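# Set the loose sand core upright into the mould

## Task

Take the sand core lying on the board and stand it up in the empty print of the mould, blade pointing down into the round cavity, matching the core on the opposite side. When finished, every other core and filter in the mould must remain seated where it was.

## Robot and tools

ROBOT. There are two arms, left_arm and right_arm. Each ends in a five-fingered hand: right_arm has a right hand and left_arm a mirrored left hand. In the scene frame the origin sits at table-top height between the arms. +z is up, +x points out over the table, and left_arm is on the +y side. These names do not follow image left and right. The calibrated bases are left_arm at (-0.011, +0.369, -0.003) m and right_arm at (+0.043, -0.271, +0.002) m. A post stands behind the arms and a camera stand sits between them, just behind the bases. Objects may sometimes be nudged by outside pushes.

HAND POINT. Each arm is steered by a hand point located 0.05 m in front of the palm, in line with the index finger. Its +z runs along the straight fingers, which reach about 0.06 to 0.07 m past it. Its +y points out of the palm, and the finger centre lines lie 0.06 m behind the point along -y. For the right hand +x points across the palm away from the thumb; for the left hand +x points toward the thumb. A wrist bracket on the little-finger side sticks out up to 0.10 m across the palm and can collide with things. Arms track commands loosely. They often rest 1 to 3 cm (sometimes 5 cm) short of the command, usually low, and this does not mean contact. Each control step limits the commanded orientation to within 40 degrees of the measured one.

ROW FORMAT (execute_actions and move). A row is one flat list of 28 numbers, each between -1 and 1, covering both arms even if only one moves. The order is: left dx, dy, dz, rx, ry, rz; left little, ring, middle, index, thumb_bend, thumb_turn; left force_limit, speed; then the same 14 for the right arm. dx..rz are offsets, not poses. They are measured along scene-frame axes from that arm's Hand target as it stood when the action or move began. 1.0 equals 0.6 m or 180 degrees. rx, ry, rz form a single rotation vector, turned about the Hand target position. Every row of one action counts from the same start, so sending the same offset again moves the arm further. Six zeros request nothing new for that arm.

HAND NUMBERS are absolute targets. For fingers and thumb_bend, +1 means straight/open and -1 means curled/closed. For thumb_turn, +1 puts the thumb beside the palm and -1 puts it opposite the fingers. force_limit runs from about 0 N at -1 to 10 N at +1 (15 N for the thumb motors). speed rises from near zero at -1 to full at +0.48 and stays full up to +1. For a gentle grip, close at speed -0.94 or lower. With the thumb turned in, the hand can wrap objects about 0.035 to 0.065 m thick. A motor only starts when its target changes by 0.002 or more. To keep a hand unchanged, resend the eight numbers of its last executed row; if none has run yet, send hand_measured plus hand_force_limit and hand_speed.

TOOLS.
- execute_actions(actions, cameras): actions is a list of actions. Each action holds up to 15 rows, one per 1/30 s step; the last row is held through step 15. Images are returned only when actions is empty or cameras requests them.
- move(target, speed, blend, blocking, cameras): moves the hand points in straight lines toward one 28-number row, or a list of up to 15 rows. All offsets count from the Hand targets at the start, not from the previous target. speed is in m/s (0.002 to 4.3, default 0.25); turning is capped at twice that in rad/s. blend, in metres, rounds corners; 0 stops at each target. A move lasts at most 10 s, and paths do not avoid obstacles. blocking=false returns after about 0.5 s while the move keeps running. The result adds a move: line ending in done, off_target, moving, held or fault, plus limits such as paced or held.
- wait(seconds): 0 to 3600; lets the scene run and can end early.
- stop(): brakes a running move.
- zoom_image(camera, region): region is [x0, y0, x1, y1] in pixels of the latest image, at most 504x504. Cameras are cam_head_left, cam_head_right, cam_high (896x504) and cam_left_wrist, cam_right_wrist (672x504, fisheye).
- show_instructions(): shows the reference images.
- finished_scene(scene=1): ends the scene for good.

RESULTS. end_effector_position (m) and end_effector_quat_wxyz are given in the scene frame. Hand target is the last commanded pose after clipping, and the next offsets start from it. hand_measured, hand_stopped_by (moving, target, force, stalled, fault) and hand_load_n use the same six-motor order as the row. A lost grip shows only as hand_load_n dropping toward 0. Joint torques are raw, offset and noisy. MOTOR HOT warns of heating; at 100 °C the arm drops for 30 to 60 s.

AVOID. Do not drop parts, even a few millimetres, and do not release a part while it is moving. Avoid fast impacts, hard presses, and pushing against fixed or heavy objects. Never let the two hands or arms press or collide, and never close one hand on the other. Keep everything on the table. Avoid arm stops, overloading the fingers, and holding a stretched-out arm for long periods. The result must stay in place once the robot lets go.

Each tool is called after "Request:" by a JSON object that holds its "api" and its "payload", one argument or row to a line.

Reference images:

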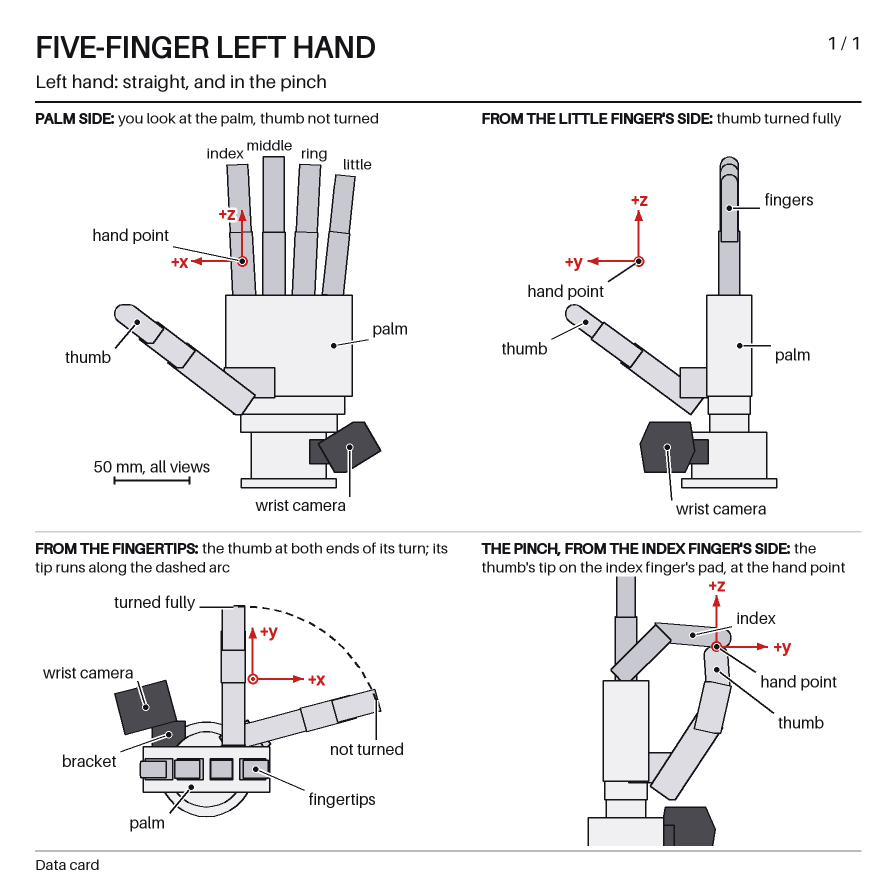

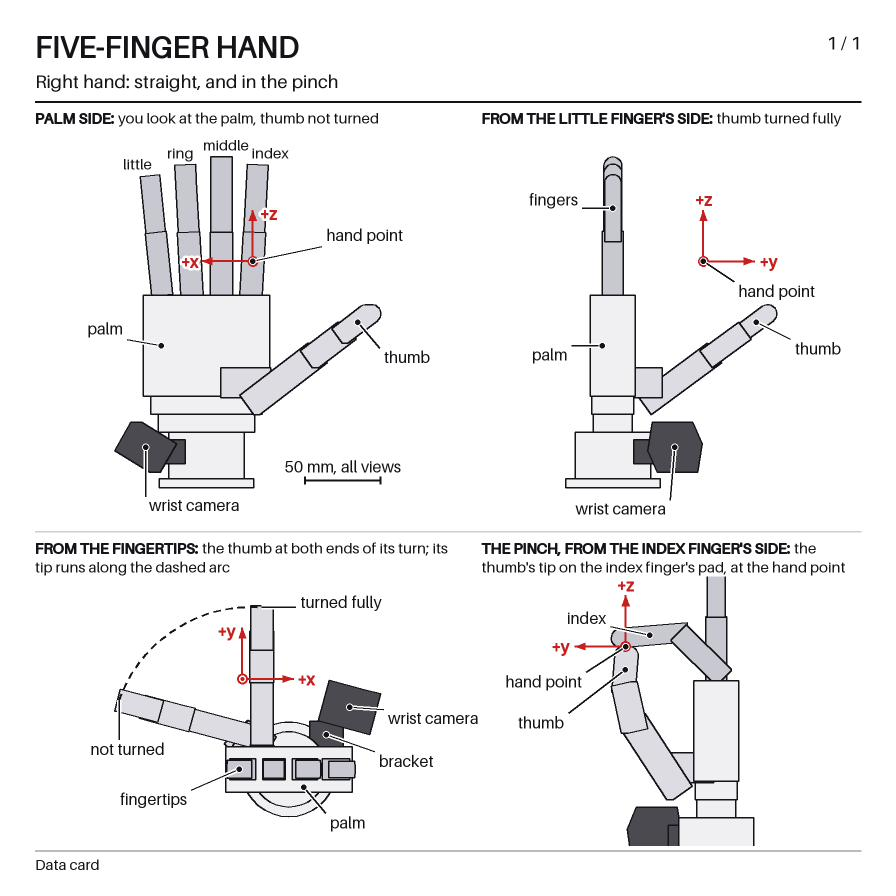

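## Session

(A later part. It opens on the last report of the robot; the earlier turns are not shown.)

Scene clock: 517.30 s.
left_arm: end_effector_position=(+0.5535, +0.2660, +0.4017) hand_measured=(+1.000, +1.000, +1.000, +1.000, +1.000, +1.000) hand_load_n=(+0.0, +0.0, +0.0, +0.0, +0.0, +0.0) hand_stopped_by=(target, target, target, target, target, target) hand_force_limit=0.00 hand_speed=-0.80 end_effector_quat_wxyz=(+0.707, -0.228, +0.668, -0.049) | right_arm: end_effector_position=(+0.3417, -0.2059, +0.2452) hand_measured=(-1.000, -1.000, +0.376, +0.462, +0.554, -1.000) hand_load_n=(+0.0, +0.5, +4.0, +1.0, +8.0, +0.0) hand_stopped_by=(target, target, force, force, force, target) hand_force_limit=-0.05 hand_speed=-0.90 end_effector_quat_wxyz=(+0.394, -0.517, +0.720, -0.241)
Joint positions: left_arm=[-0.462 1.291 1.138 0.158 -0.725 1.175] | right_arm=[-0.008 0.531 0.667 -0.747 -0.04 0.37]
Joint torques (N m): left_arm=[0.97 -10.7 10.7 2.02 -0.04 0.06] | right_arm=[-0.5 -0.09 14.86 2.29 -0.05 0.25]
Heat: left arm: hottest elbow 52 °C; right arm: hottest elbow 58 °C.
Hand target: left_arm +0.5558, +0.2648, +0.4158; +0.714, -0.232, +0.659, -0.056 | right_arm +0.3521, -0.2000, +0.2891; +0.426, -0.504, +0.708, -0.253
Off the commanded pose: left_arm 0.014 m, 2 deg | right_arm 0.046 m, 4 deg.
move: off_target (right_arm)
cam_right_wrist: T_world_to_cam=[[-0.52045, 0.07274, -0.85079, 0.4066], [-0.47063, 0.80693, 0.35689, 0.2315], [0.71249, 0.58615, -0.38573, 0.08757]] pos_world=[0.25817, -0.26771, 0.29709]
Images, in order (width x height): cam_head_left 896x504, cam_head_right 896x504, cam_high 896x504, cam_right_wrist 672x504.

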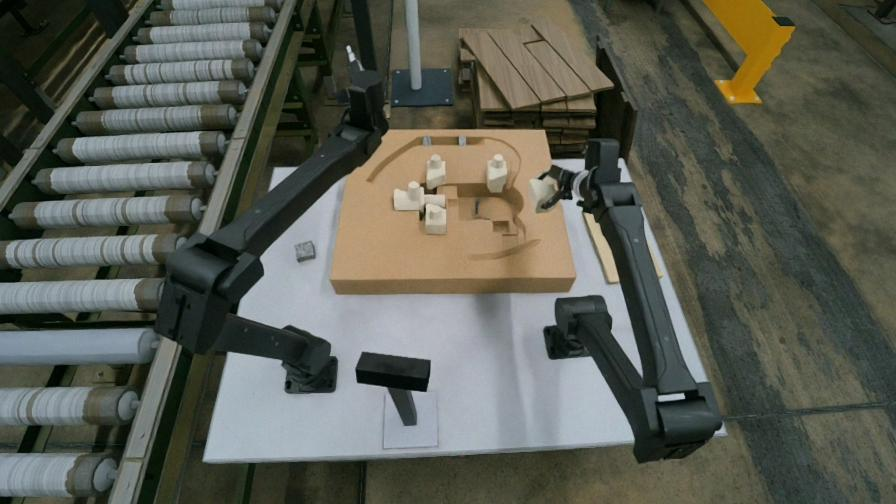

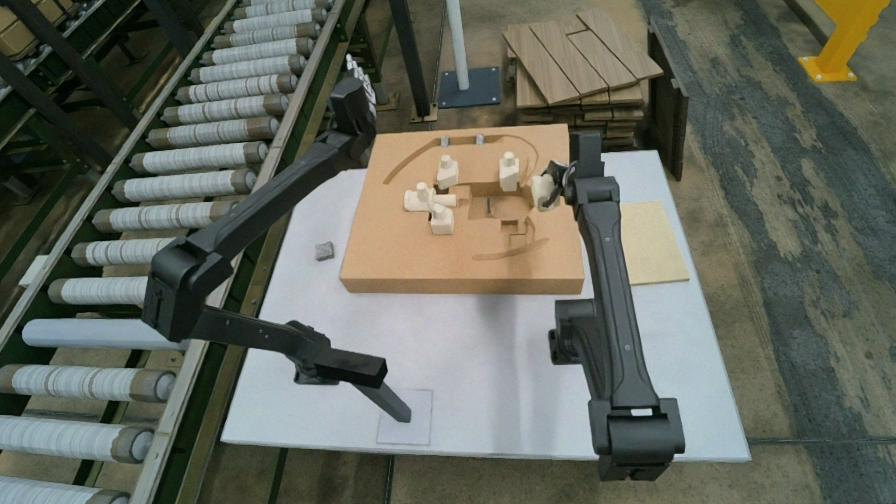

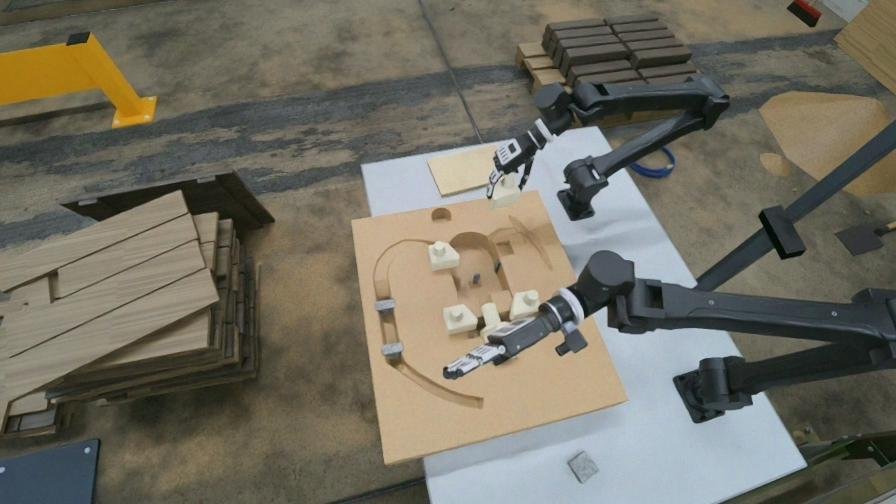

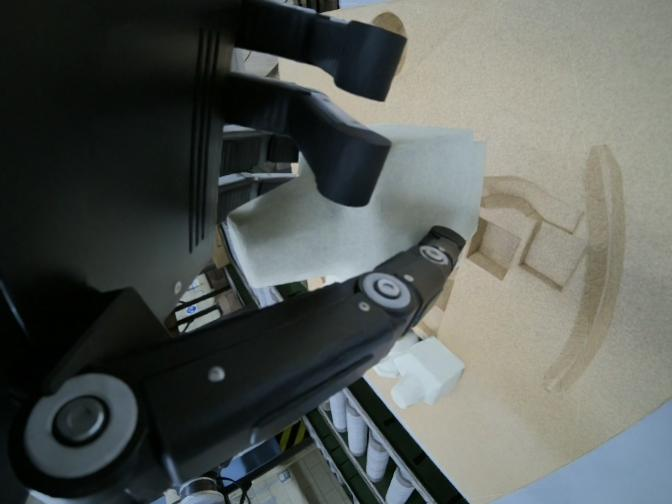

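Request:
{"api": "move", "payload": {
  "target": [0,0,0,0,0,0,1,1,1,1,1,1,0.0,-0.8,0.0183,0.157,-0.11,0,-0.024,-0.039,-1,-1,0.05,0.05,0.05,-1,-0.05,-0.9],
  "cameras": ["cam_right_wrist","cam_high","cam_head_left","cam_head_right"],
  "speed": 0.1
}}

Request:
{"api": "zoom_image", "payload": {
  "camera": "cam_head_left",
  "region": [470, 160, 550, 240]
}}

Request:
{"api": "zoom_image", "payload": {
  "camera": "cam_head_right",
  "region": [470, 160, 550, 240]
}}

Request:
{"api": "zoom_image", "payload": {
  "camera": "cam_high",
  "region": [470, 190, 550, 270]
}}

Request:
{"api": "zoom_image", "payload": {
  "camera": "cam_right_wrist",
  "region": [210, 80, 610, 400]
}}

Scene clock: 565.50 s.
left_arm: end_effector_position=(+0.5535, +0.2660, +0.4017) hand_measured=(+1.000, +1.000, +1.000, +1.000, +1.000, +1.000) hand_load_n=(+0.0, +0.0, +0.0, +0.0, +0.0, +0.0) hand_stopped_by=(target, target, target, target, target, target) hand_force_limit=0.00 hand_speed=-0.80 end_effector_quat_wxyz=(+0.707, -0.228, +0.668, -0.049) | right_arm: end_effector_position=(+0.3542, -0.1145, +0.2005) hand_measured=(-1.000, -1.000, +0.376, +0.462, +0.554, -1.000) hand_load_n=(+0.0, +0.0, +3.5, +1.0, +8.0, +0.0) hand_stopped_by=(target, target, force, force, force, target) hand_force_limit=-0.05 hand_speed=-0.90 end_effector_quat_wxyz=(+0.404, -0.473, +0.722, -0.303)
Joint positions: left_arm=[-0.462 1.291 1.138 0.158 -0.725 1.175] | right_arm=[0.594 0.64 0.551 -0.54 0.588 0.732]
Joint torques (N m): left_arm=[0.09 -10.05 10.52 2.03 -0.02 0.06] | right_arm=[-1.2 -1.49 10.61 3.37 0.54 0.25]
Heat: left arm: hottest elbow 53 °C; right arm: hottest elbow 77 °C.
Hand target: left_arm +0.5558, +0.2648, +0.4158; +0.714, -0.232, +0.659, -0.056 | right_arm +0.3631, -0.1058, +0.2231; +0.436, -0.450, +0.721, -0.298
Off the commanded pose: left_arm 0.014 m, 2 deg | right_arm 0.026 m, 5 deg.
move: off_target (right_arm)
cam_right_wrist: T_world_to_cam=[[-0.42475, 0.08786, -0.90104, 0.3462], [-0.4101, 0.86863, 0.27803, 0.18101], [0.80709, 0.48761, -0.33292, -0.04744]] pos_world=[0.25957, -0.16452, 0.24582]
Images, in order (width x height): cam_head_left 896x504, cam_head_right 896x504, cam_high 896x504, cam_right_wrist 672x504.

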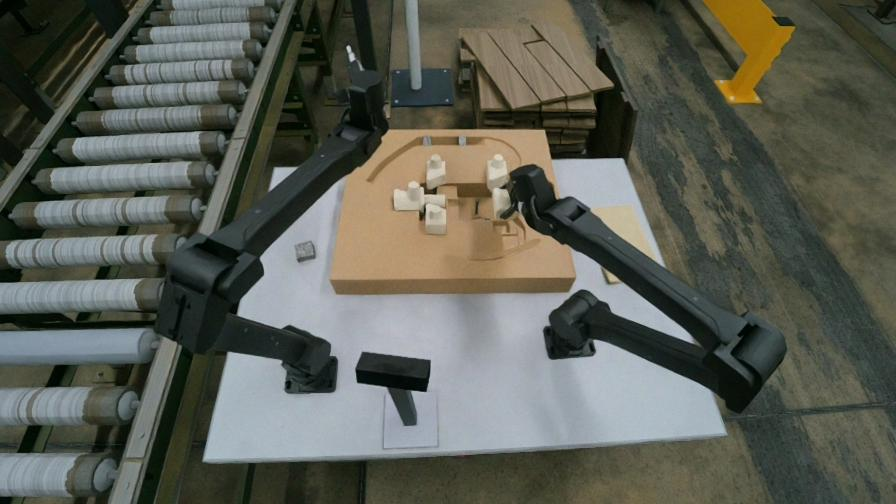

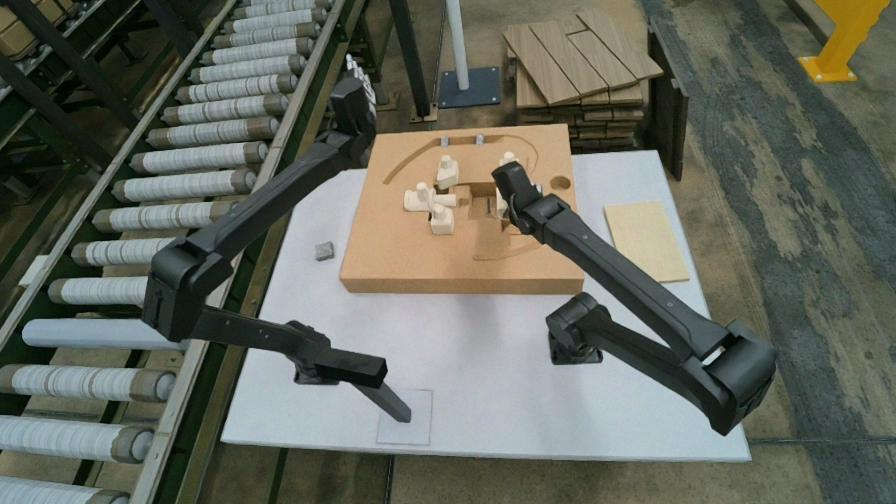

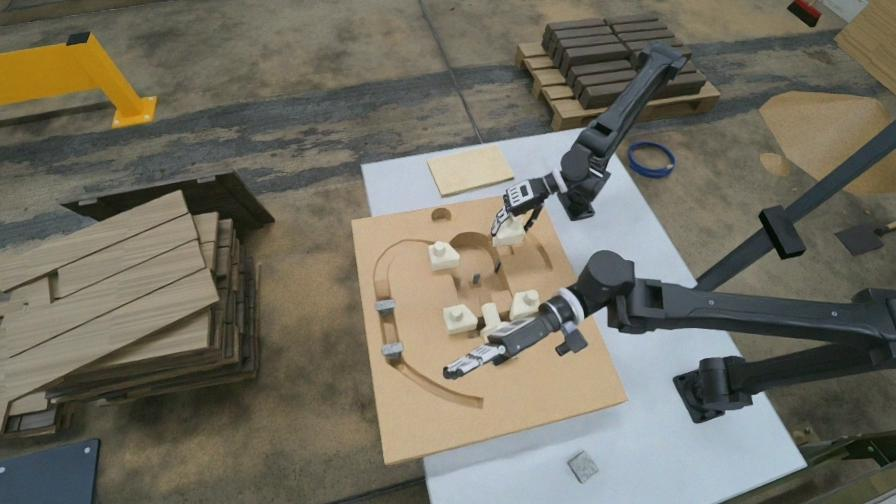

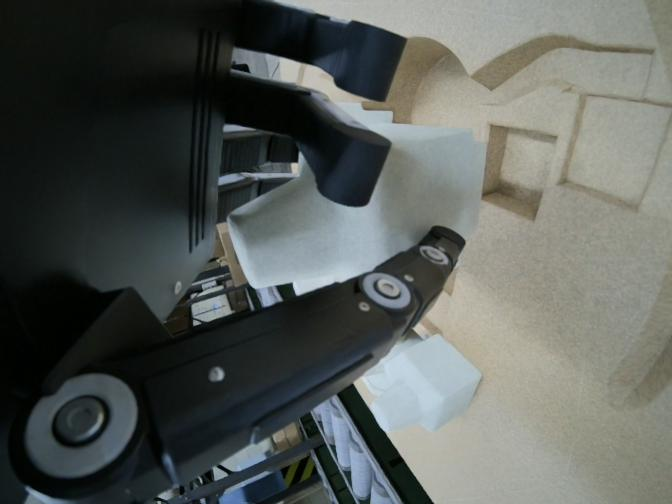

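Scaled by 6.300 from the camera's image (finer frame: 1280x720).

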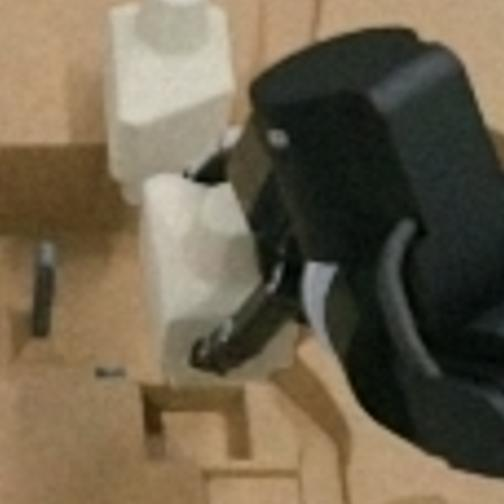

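Scaled by 6.300 from the camera's image (finer frame: 1280x720).

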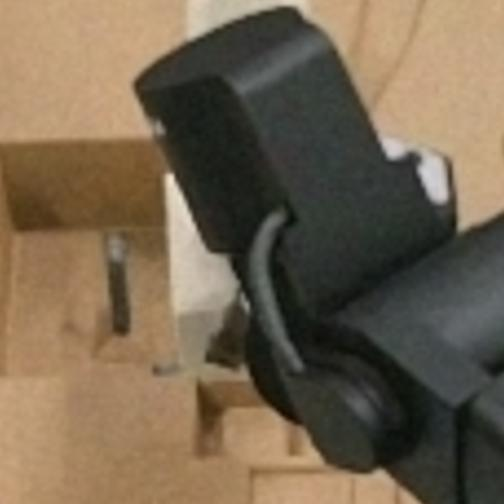

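Scaled by 6.300 from the camera's image (finer frame: 1280x720).

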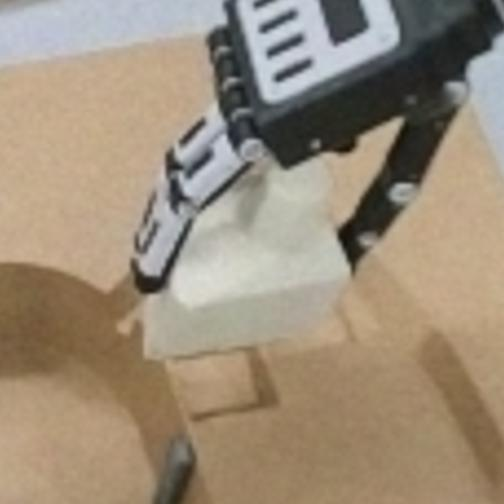

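Scaled by 1.260 from the camera's image (finer frame: 960x720).

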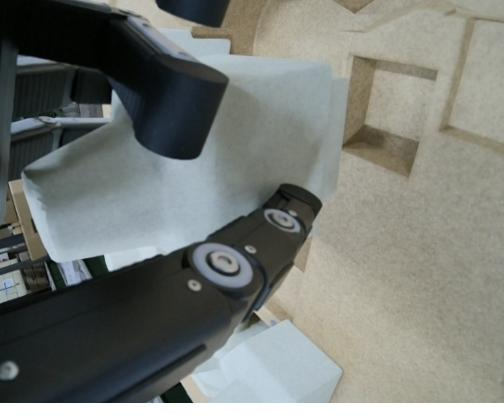

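Request:
{"api": "move", "payload": {
  "target": [0,0,0,0,0,0,1,1,1,1,1,1,0.0,-0.8,-0.002,0.004,-0.095,0,-0.028,-0.017,-1,-1,0.05,0.05,0.05,-1,-0.05,-0.9],
  "cameras": ["cam_right_wrist","cam_high","cam_head_left"],
  "speed": 0.1
}}

Request:
{"api": "zoom_image", "payload": {
  "camera": "cam_high",
  "region": [480, 200, 540, 260]
}}

Request:
{"api": "zoom_image", "payload": {
  "camera": "cam_head_left",
  "region": [480, 180, 540, 240]
}}

Request:
{"api": "zoom_image", "payload": {
  "camera": "cam_right_wrist",
  "region": [360, 80, 610, 280]
}}

Scene clock: 575.80 s.
left_arm: end_effector_position=(+0.5535, +0.2660, +0.4017) hand_measured=(+1.000, +1.000, +1.000, +1.000, +1.000, +1.000) hand_load_n=(+0.0, +0.0, +0.0, +0.0, +0.0, +0.0) hand_stopped_by=(target, target, target, target, target, target) hand_force_limit=0.00 hand_speed=-0.80 end_effector_quat_wxyz=(+0.707, -0.228, +0.668, -0.049) | right_arm: end_effector_position=(+0.3552, -0.1140, +0.1503) hand_measured=(-1.000, -1.000, +0.376, +0.462, +0.554, -1.000) hand_load_n=(+0.0, +0.0, +3.0, +1.0, +8.5, +0.0) hand_stopped_by=(target, target, force, force, force, target) hand_force_limit=-0.05 hand_speed=-0.90 end_effector_quat_wxyz=(+0.433, -0.435, +0.713, -0.338)
Joint positions: left_arm=[-0.462 1.291 1.138 0.158 -0.725 1.175] | right_arm=[0.676 0.664 0.37 -0.272 0.739 0.764]
Joint torques (N m): left_arm=[0.44 -10.93 10.7 2.1 -0.05 0.06] | right_arm=[-0.5 -0.67 9.74 3.54 0.53 0.25]
Heat: left arm: hottest elbow 53 °C; right arm: hottest elbow 70 °C.
Hand target: left_arm +0.5558, +0.2648, +0.4158; +0.714, -0.232, +0.659, -0.056 | right_arm +0.3618, -0.1034, +0.1660; +0.459, -0.417, +0.713, -0.329
Off the commanded pose: left_arm 0.014 m, 2 deg | right_arm 0.020 m, 4 deg.
move: off_target (right_arm)
cam_right_wrist: T_world_to_cam=[[-0.32315, 0.10994, -0.93994, 0.27367], [-0.38714, 0.89096, 0.2373, 0.19549], [0.86354, 0.44057, -0.24535, -0.10379]] pos_world=[0.25375, -0.15854, 0.18537]
Images, in order (width x height): cam_head_left 896x504, cam_high 896x504, cam_right_wrist 672x504.

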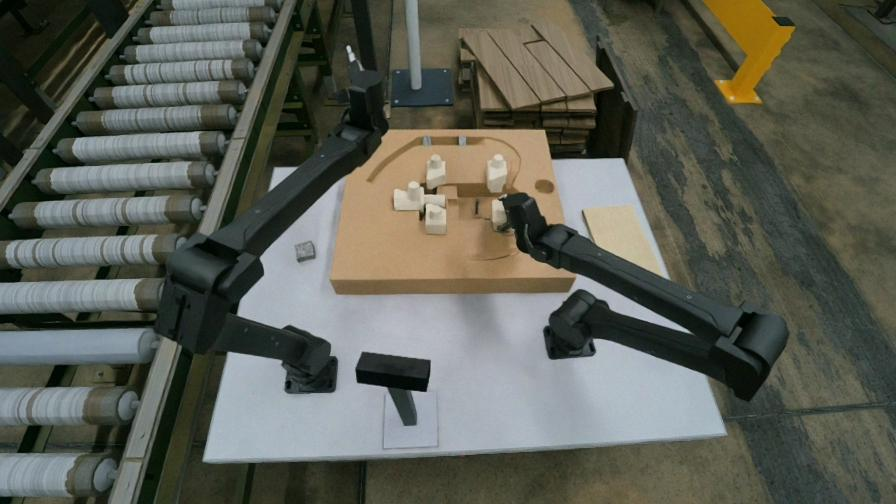

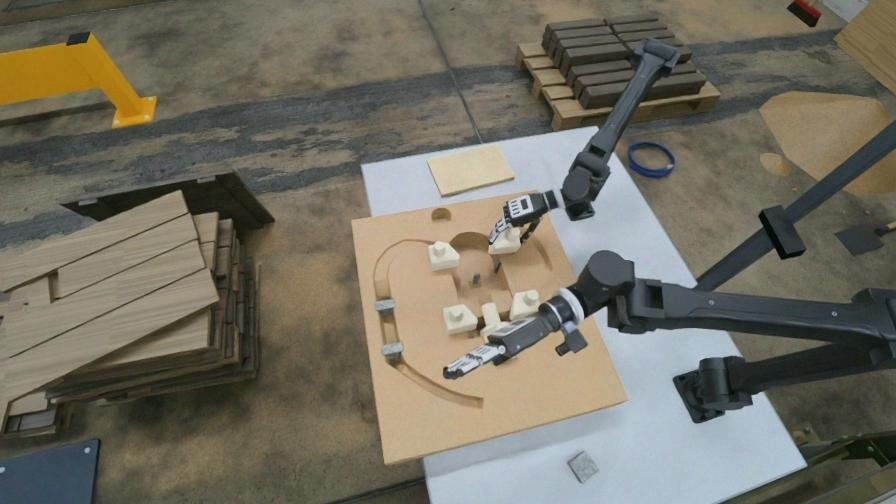

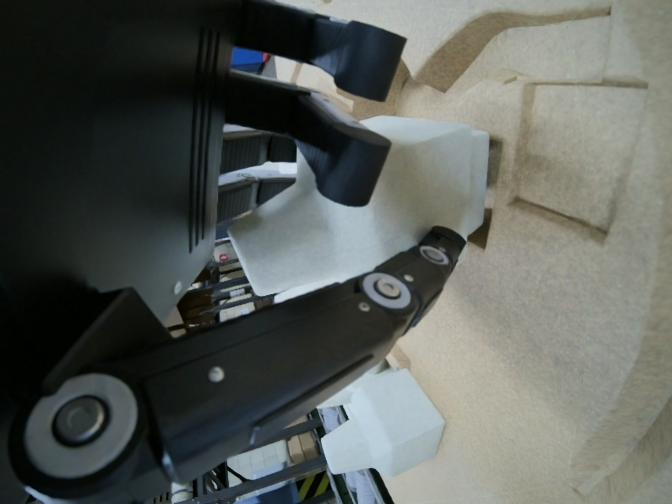

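Scaled by 8.400 from the camera's image (finer frame: 1280x720).

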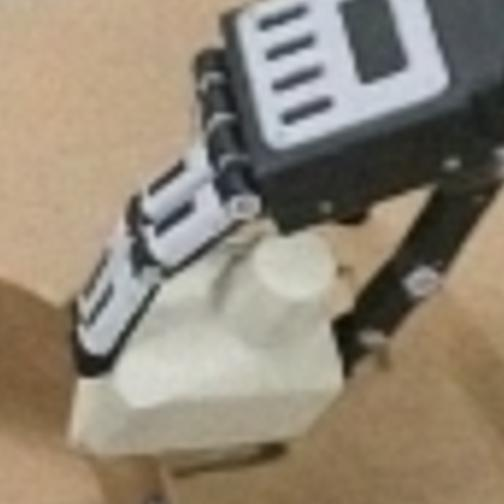

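Scaled by 8.400 from the camera's image (finer frame: 1280x720).

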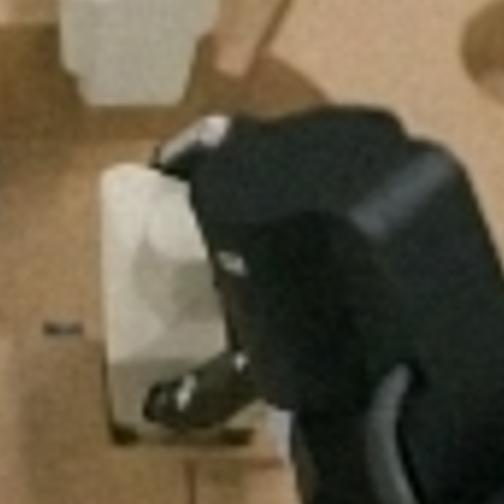

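Scaled by 2.016 from the camera's image (finer frame: 960x720).

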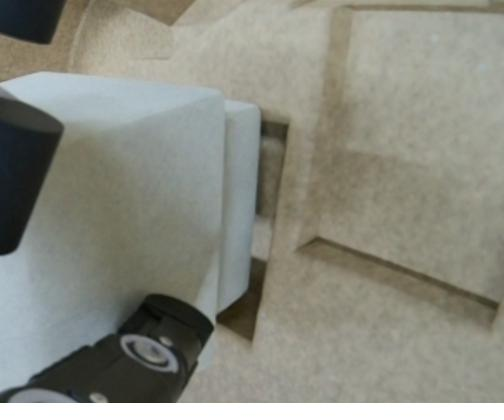

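Request:
{"api": "wait", "payload": {
  "seconds": 0.1,
  "cameras": ["cam_high","cam_head_left","cam_head_right"]
}}

Request:
{"api": "zoom_image", "payload": {
  "camera": "cam_high",
  "region": [484, 222, 526, 264]
}}

Request:
{"api": "zoom_image", "payload": {
  "camera": "cam_head_left",
  "region": [485, 195, 527, 237]
}}

Request:
{"api": "zoom_image", "payload": {
  "camera": "cam_head_right",
  "region": [485, 190, 535, 240]
}}

Scene clock: 610.10 s.
left_arm: end_effector_position=(+0.5535, +0.2660, +0.4017) hand_measured=(+1.000, +1.000, +1.000, +1.000, +1.000, +1.000) hand_load_n=(+0.0, +0.0, +0.0, +0.0, +0.0, +0.0) hand_stopped_by=(target, target, target, target, target, target) hand_force_limit=0.00 hand_speed=-0.80 end_effector_quat_wxyz=(+0.707, -0.228, +0.668, -0.049) | right_arm: end_effector_position=(+0.3552, -0.1140, +0.1503) hand_measured=(-1.000, -1.000, +0.376, +0.462, +0.554, -1.000) hand_load_n=(+0.0, +0.0, +3.0, +1.0, +8.5, +0.0) hand_stopped_by=(target, target, force, force, force, target) hand_force_limit=-0.05 hand_speed=-0.90 end_effector_quat_wxyz=(+0.433, -0.435, +0.713, -0.338)
Joint positions: left_arm=[-0.462 1.291 1.138 0.158 -0.725 1.175] | right_arm=[0.676 0.664 0.37 -0.272 0.739 0.764]
Joint torques (N m): left_arm=[0.26 -10.52 10.73 2.06 -0.05 0.06] | right_arm=[-0.56 -0.73 9.72 3.48 0.52 0.25]
Heat: left arm: hottest elbow 53 °C; right arm: hottest elbow 63 °C.
Hand target: left_arm +0.5558, +0.2648, +0.4158; +0.714, -0.232, +0.659, -0.056 | right_arm +0.3618, -0.1034, +0.1660; +0.459, -0.417, +0.713, -0.329
Off the commanded pose: left_arm 0.014 m, 2 deg | right_arm 0.020 m, 4 deg.
wait: 0.10 s; at rest from the start
Images, in order (width x height): cam_head_left 896x504, cam_head_right 896x504, cam_high 896x504.

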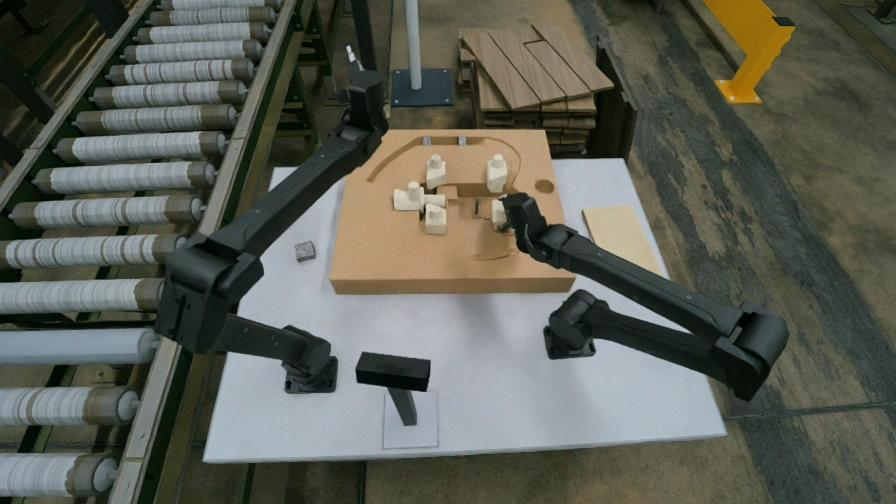

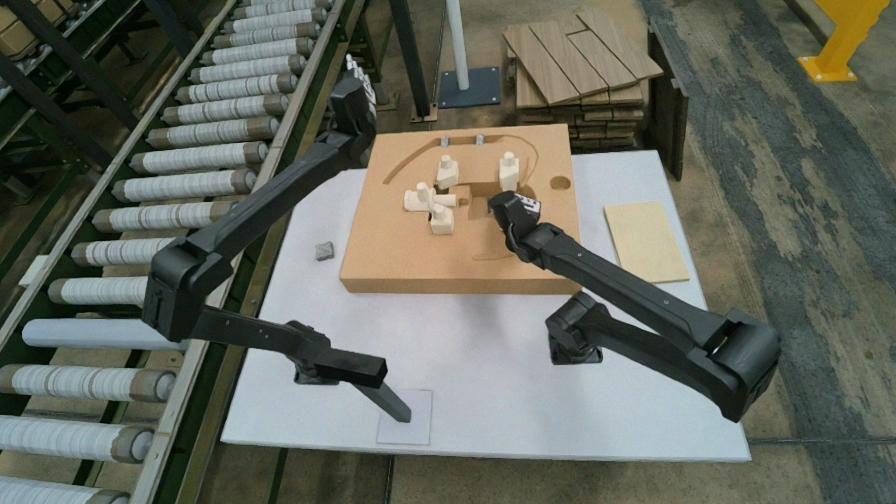

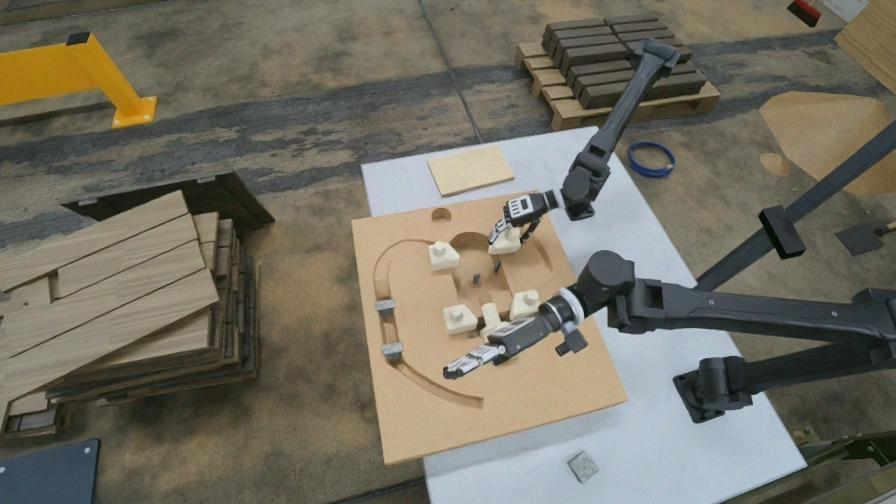

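Scaled by 12.000 from the camera's image (finer frame: 1280x720).

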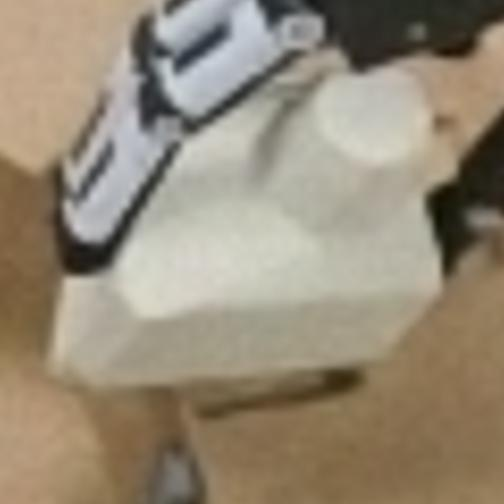

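Scaled by 12.000 from the camera's image (finer frame: 1280x720).

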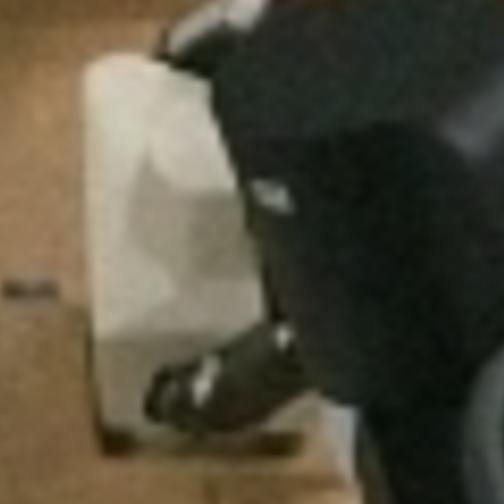

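Scaled by 10.080 from the camera's image (finer frame: 1280x720).

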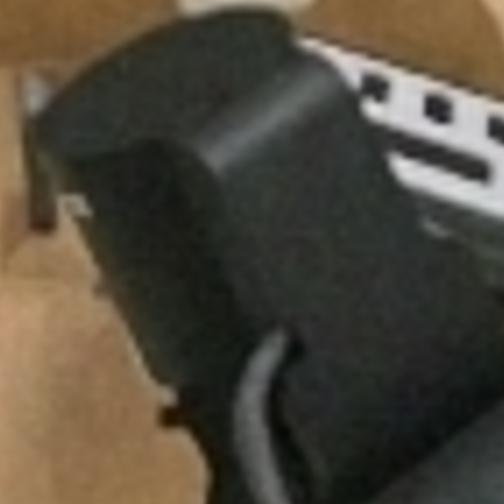

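Request:
{"api": "move", "payload": {
  "target": [0,0,0,0,0,0,1,1,1,1,1,1,0.0,-0.8,0.0228,0.0123,0.01,0.033,0.036,-0.011,-1,-1,0.05,0.05,0.05,-1,-0.05,-0.9],
  "cameras": ["cam_right_wrist","cam_high","cam_head_left"],
  "speed": 0.06
}}

Request:
{"api": "zoom_image", "payload": {
  "camera": "cam_high",
  "region": [484, 222, 526, 264]
}}

Request:
{"api": "zoom_image", "payload": {
  "camera": "cam_head_left",
  "region": [485, 195, 527, 237]
}}

Request:
{"api": "zoom_image", "payload": {
  "camera": "cam_right_wrist",
  "region": [360, 80, 610, 280]
}}

Scene clock: 628.10 s.
left_arm: end_effector_position=(+0.5535, +0.2660, +0.4017) hand_measured=(+1.000, +1.000, +1.000, +1.000, +1.000, +1.000) hand_load_n=(+0.0, +0.0, +0.0, +0.0, +0.0, +0.0) hand_stopped_by=(target, target, target, target, target, target) hand_force_limit=0.00 hand_speed=-0.80 end_effector_quat_wxyz=(+0.707, -0.228, +0.668, -0.049) | right_arm: end_effector_position=(+0.3632, -0.1028, +0.1523) hand_measured=(-1.000, -1.000, +0.376, +0.462, +0.554, -1.000) hand_load_n=(+0.0, +0.0, +6.0, +0.5, +6.0, +0.0) hand_stopped_by=(target, target, force, force, force, target) hand_force_limit=-0.05 hand_speed=-0.90 end_effector_quat_wxyz=(+0.420, -0.419, +0.753, -0.285)
Joint positions: left_arm=[-0.462 1.291 1.138 0.158 -0.725 1.175] | right_arm=[0.624 0.724 0.436 -0.359 0.634 0.887]
Joint torques (N m): left_arm=[0.44 -10.52 10.7 2.07 -0.04 0.06] | right_arm=[-2.55 -0.09 12.12 1.78 0.07 0.41]
Heat: left arm: hottest elbow 53 °C; right arm: hottest elbow 61 °C.
Hand target: left_arm +0.5558, +0.2648, +0.4158; +0.714, -0.232, +0.659, -0.056 | right_arm +0.3755, -0.0960, +0.1721; +0.433, -0.398, +0.761, -0.275
Off the commanded pose: left_arm 0.014 m, 2 deg | right_arm 0.024 m, 3 deg.
move: off_target (right_arm)
cam_right_wrist: T_world_to_cam=[[-0.40094, 0.21461, -0.89061, 0.30837], [-0.34256, 0.86653, 0.36302, 0.15027], [0.84965, 0.45064, -0.27391, -0.10476]] pos_world=[0.26413, -0.14918, 0.19139]
Images, in order (width x height): cam_head_left 896x504, cam_high 896x504, cam_right_wrist 672x504.

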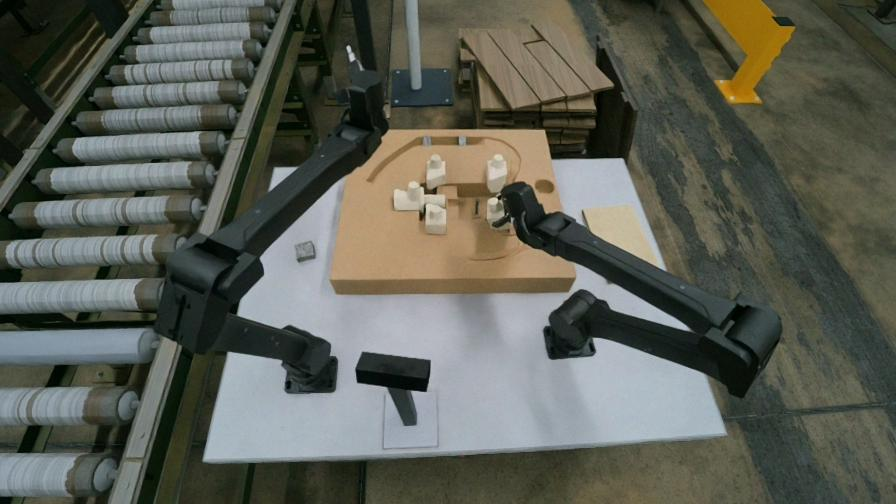

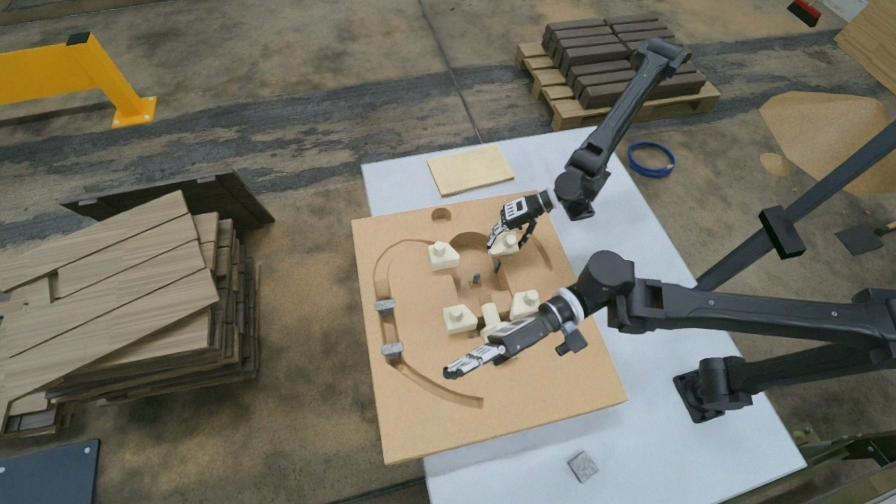

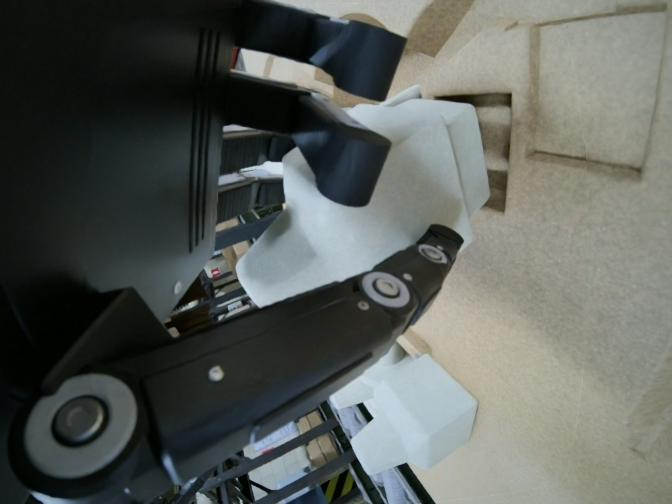

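Scaled by 12.000 from the camera's image (finer frame: 1280x720).

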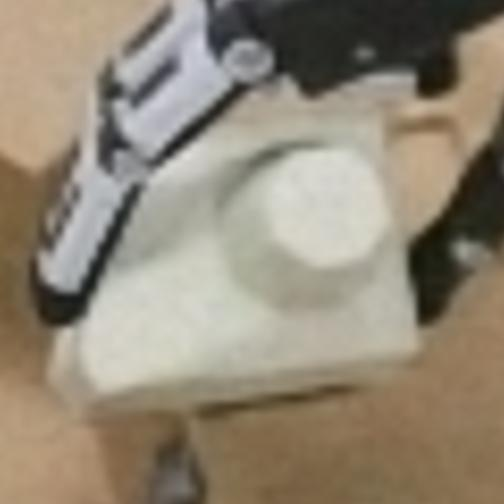

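Scaled by 12.000 from the camera's image (finer frame: 1280x720).

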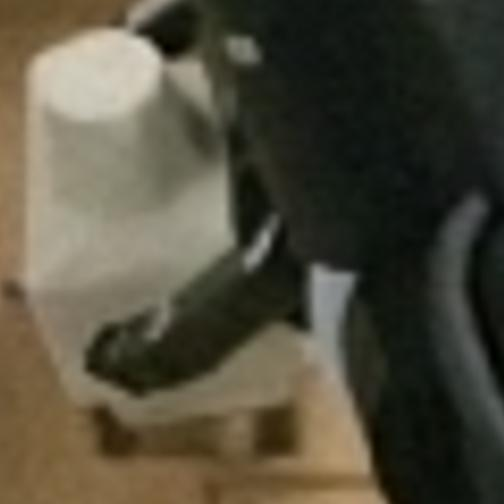

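Scaled by 2.016 from the camera's image (finer frame: 960x720).

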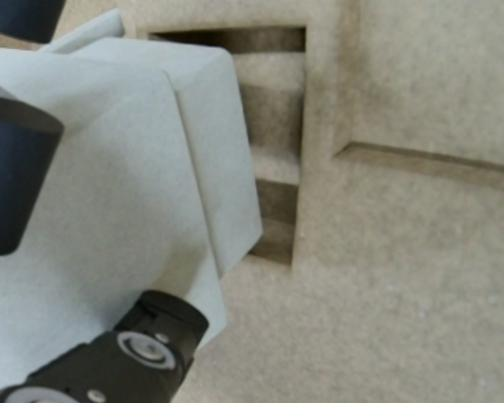

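Request:
{"api": "move", "payload": {
  "target": [0,0,0,0,0,0,1,1,1,1,1,1,0.0,-0.8,0,0,0.065,0,0,0,-1,-1,0.05,0.05,0.05,-1,-0.05,-0.9],
  "cameras": ["cam_right_wrist","cam_high","cam_head_left","cam_head_right"],
  "speed": 0.06
}}

Request:
{"api": "zoom_image", "payload": {
  "camera": "cam_high",
  "region": [480, 205, 530, 255]
}}

Request:
{"api": "zoom_image", "payload": {
  "camera": "cam_head_left",
  "region": [480, 180, 530, 230]
}}

Request:
{"api": "zoom_image", "payload": {
  "camera": "cam_right_wrist",
  "region": [210, 60, 610, 360]
}}

Scene clock: 638.03 s.
left_arm: end_effector_position=(+0.5535, +0.2660, +0.4017) hand_measured=(+1.000, +1.000, +1.000, +1.000, +1.000, +1.000) hand_load_n=(+0.0, +0.0, +0.0, +0.0, +0.0, +0.0) hand_stopped_by=(target, target, target, target, target, target) hand_force_limit=0.00 hand_speed=-0.80 end_effector_quat_wxyz=(+0.707, -0.228, +0.668, -0.049) | right_arm: end_effector_position=(+0.3592, -0.1050, +0.1633) hand_measured=(-1.000, -1.000, +0.376, +0.462, +0.554, -1.000) hand_load_n=(+0.0, +0.0, +5.0, +1.0, +6.5, +0.0) hand_stopped_by=(target, target, force, force, force, target) hand_force_limit=-0.05 hand_speed=-0.90 end_effector_quat_wxyz=(+0.393, -0.431, +0.762, -0.283)
Joint positions: left_arm=[-0.462 1.291 1.138 0.158 -0.725 1.175] | right_arm=[0.621 0.726 0.503 -0.49 0.624 0.901]
Joint torques (N m): left_arm=[0.62 -10.34 10.77 1.96 -0.04 0.09] | right_arm=[-2.26 -3.31 14.08 1.96 0.45 0.25]
Heat: left arm: hottest elbow 53 °C; right arm: hottest elbow 63 °C.
Hand target: left_arm +0.5558, +0.2648, +0.4158; +0.714, -0.232, +0.659, -0.056 | right_arm +0.3755, -0.0961, +0.2111; +0.433, -0.398, +0.761, -0.275
Off the commanded pose: left_arm 0.014 m, 2 deg | right_arm 0.051 m, 6 deg.
move: off_target (right_arm)
cam_right_wrist: T_world_to_cam=[[-0.44936, 0.19404, -0.87203, 0.32929], [-0.31969, 0.87656, 0.35978, 0.14011], [0.83419, 0.44045, -0.33185, -0.08345]] pos_world=[0.26237, -0.14995, 0.20904]
Images, in order (width x height): cam_head_left 896x504, cam_head_right 896x504, cam_high 896x504, cam_right_wrist 672x504.

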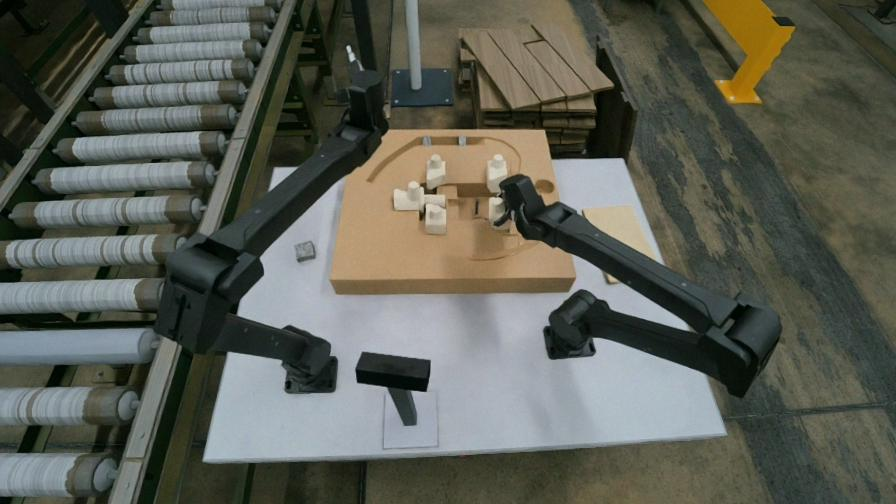

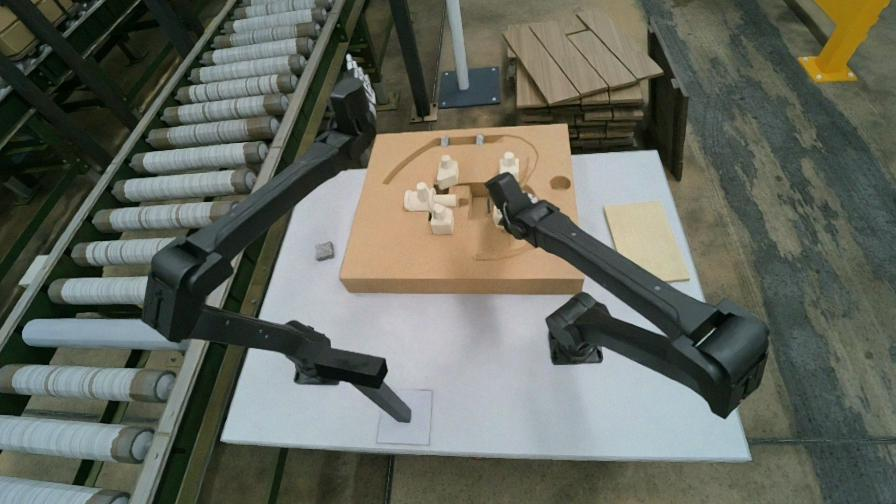

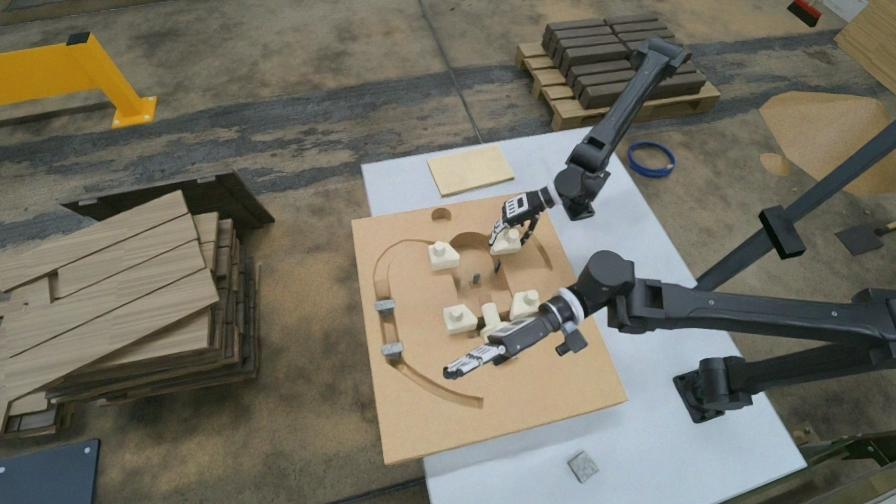

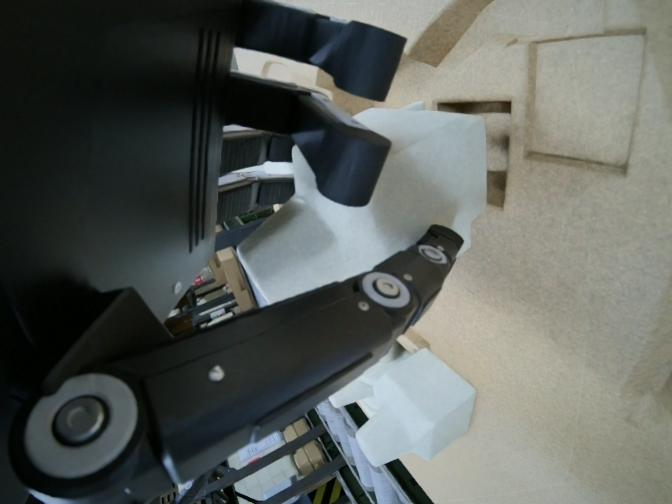

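Scaled by 10.080 from the camera's image (finer frame: 1280x720).

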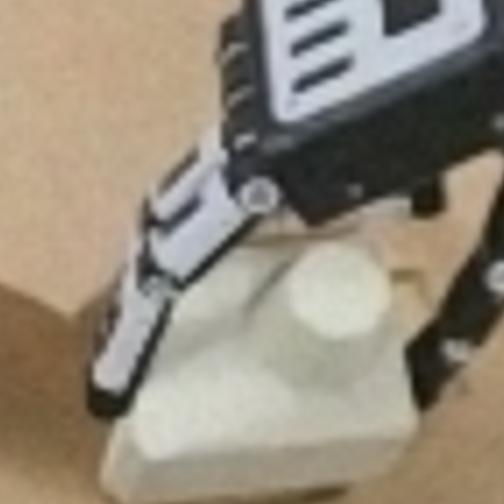

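Scaled by 10.080 from the camera's image (finer frame: 1280x720).

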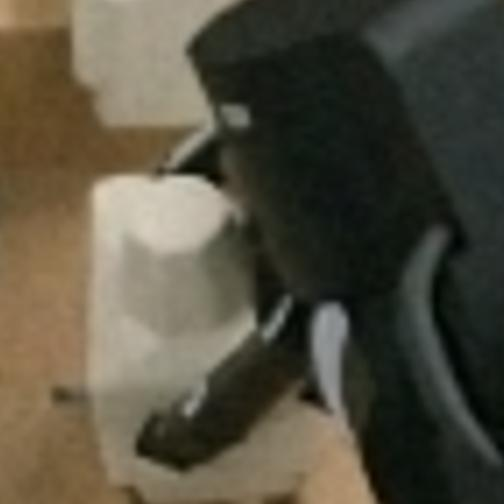

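Scaled by 1.260 from the camera's image (finer frame: 960x720).

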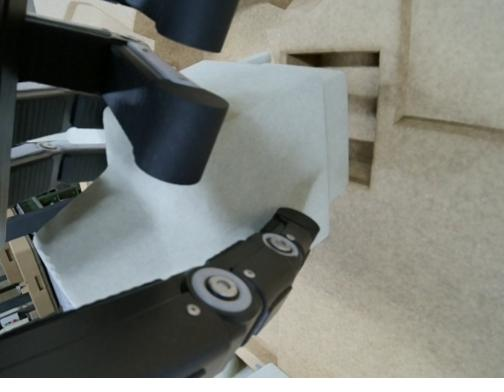

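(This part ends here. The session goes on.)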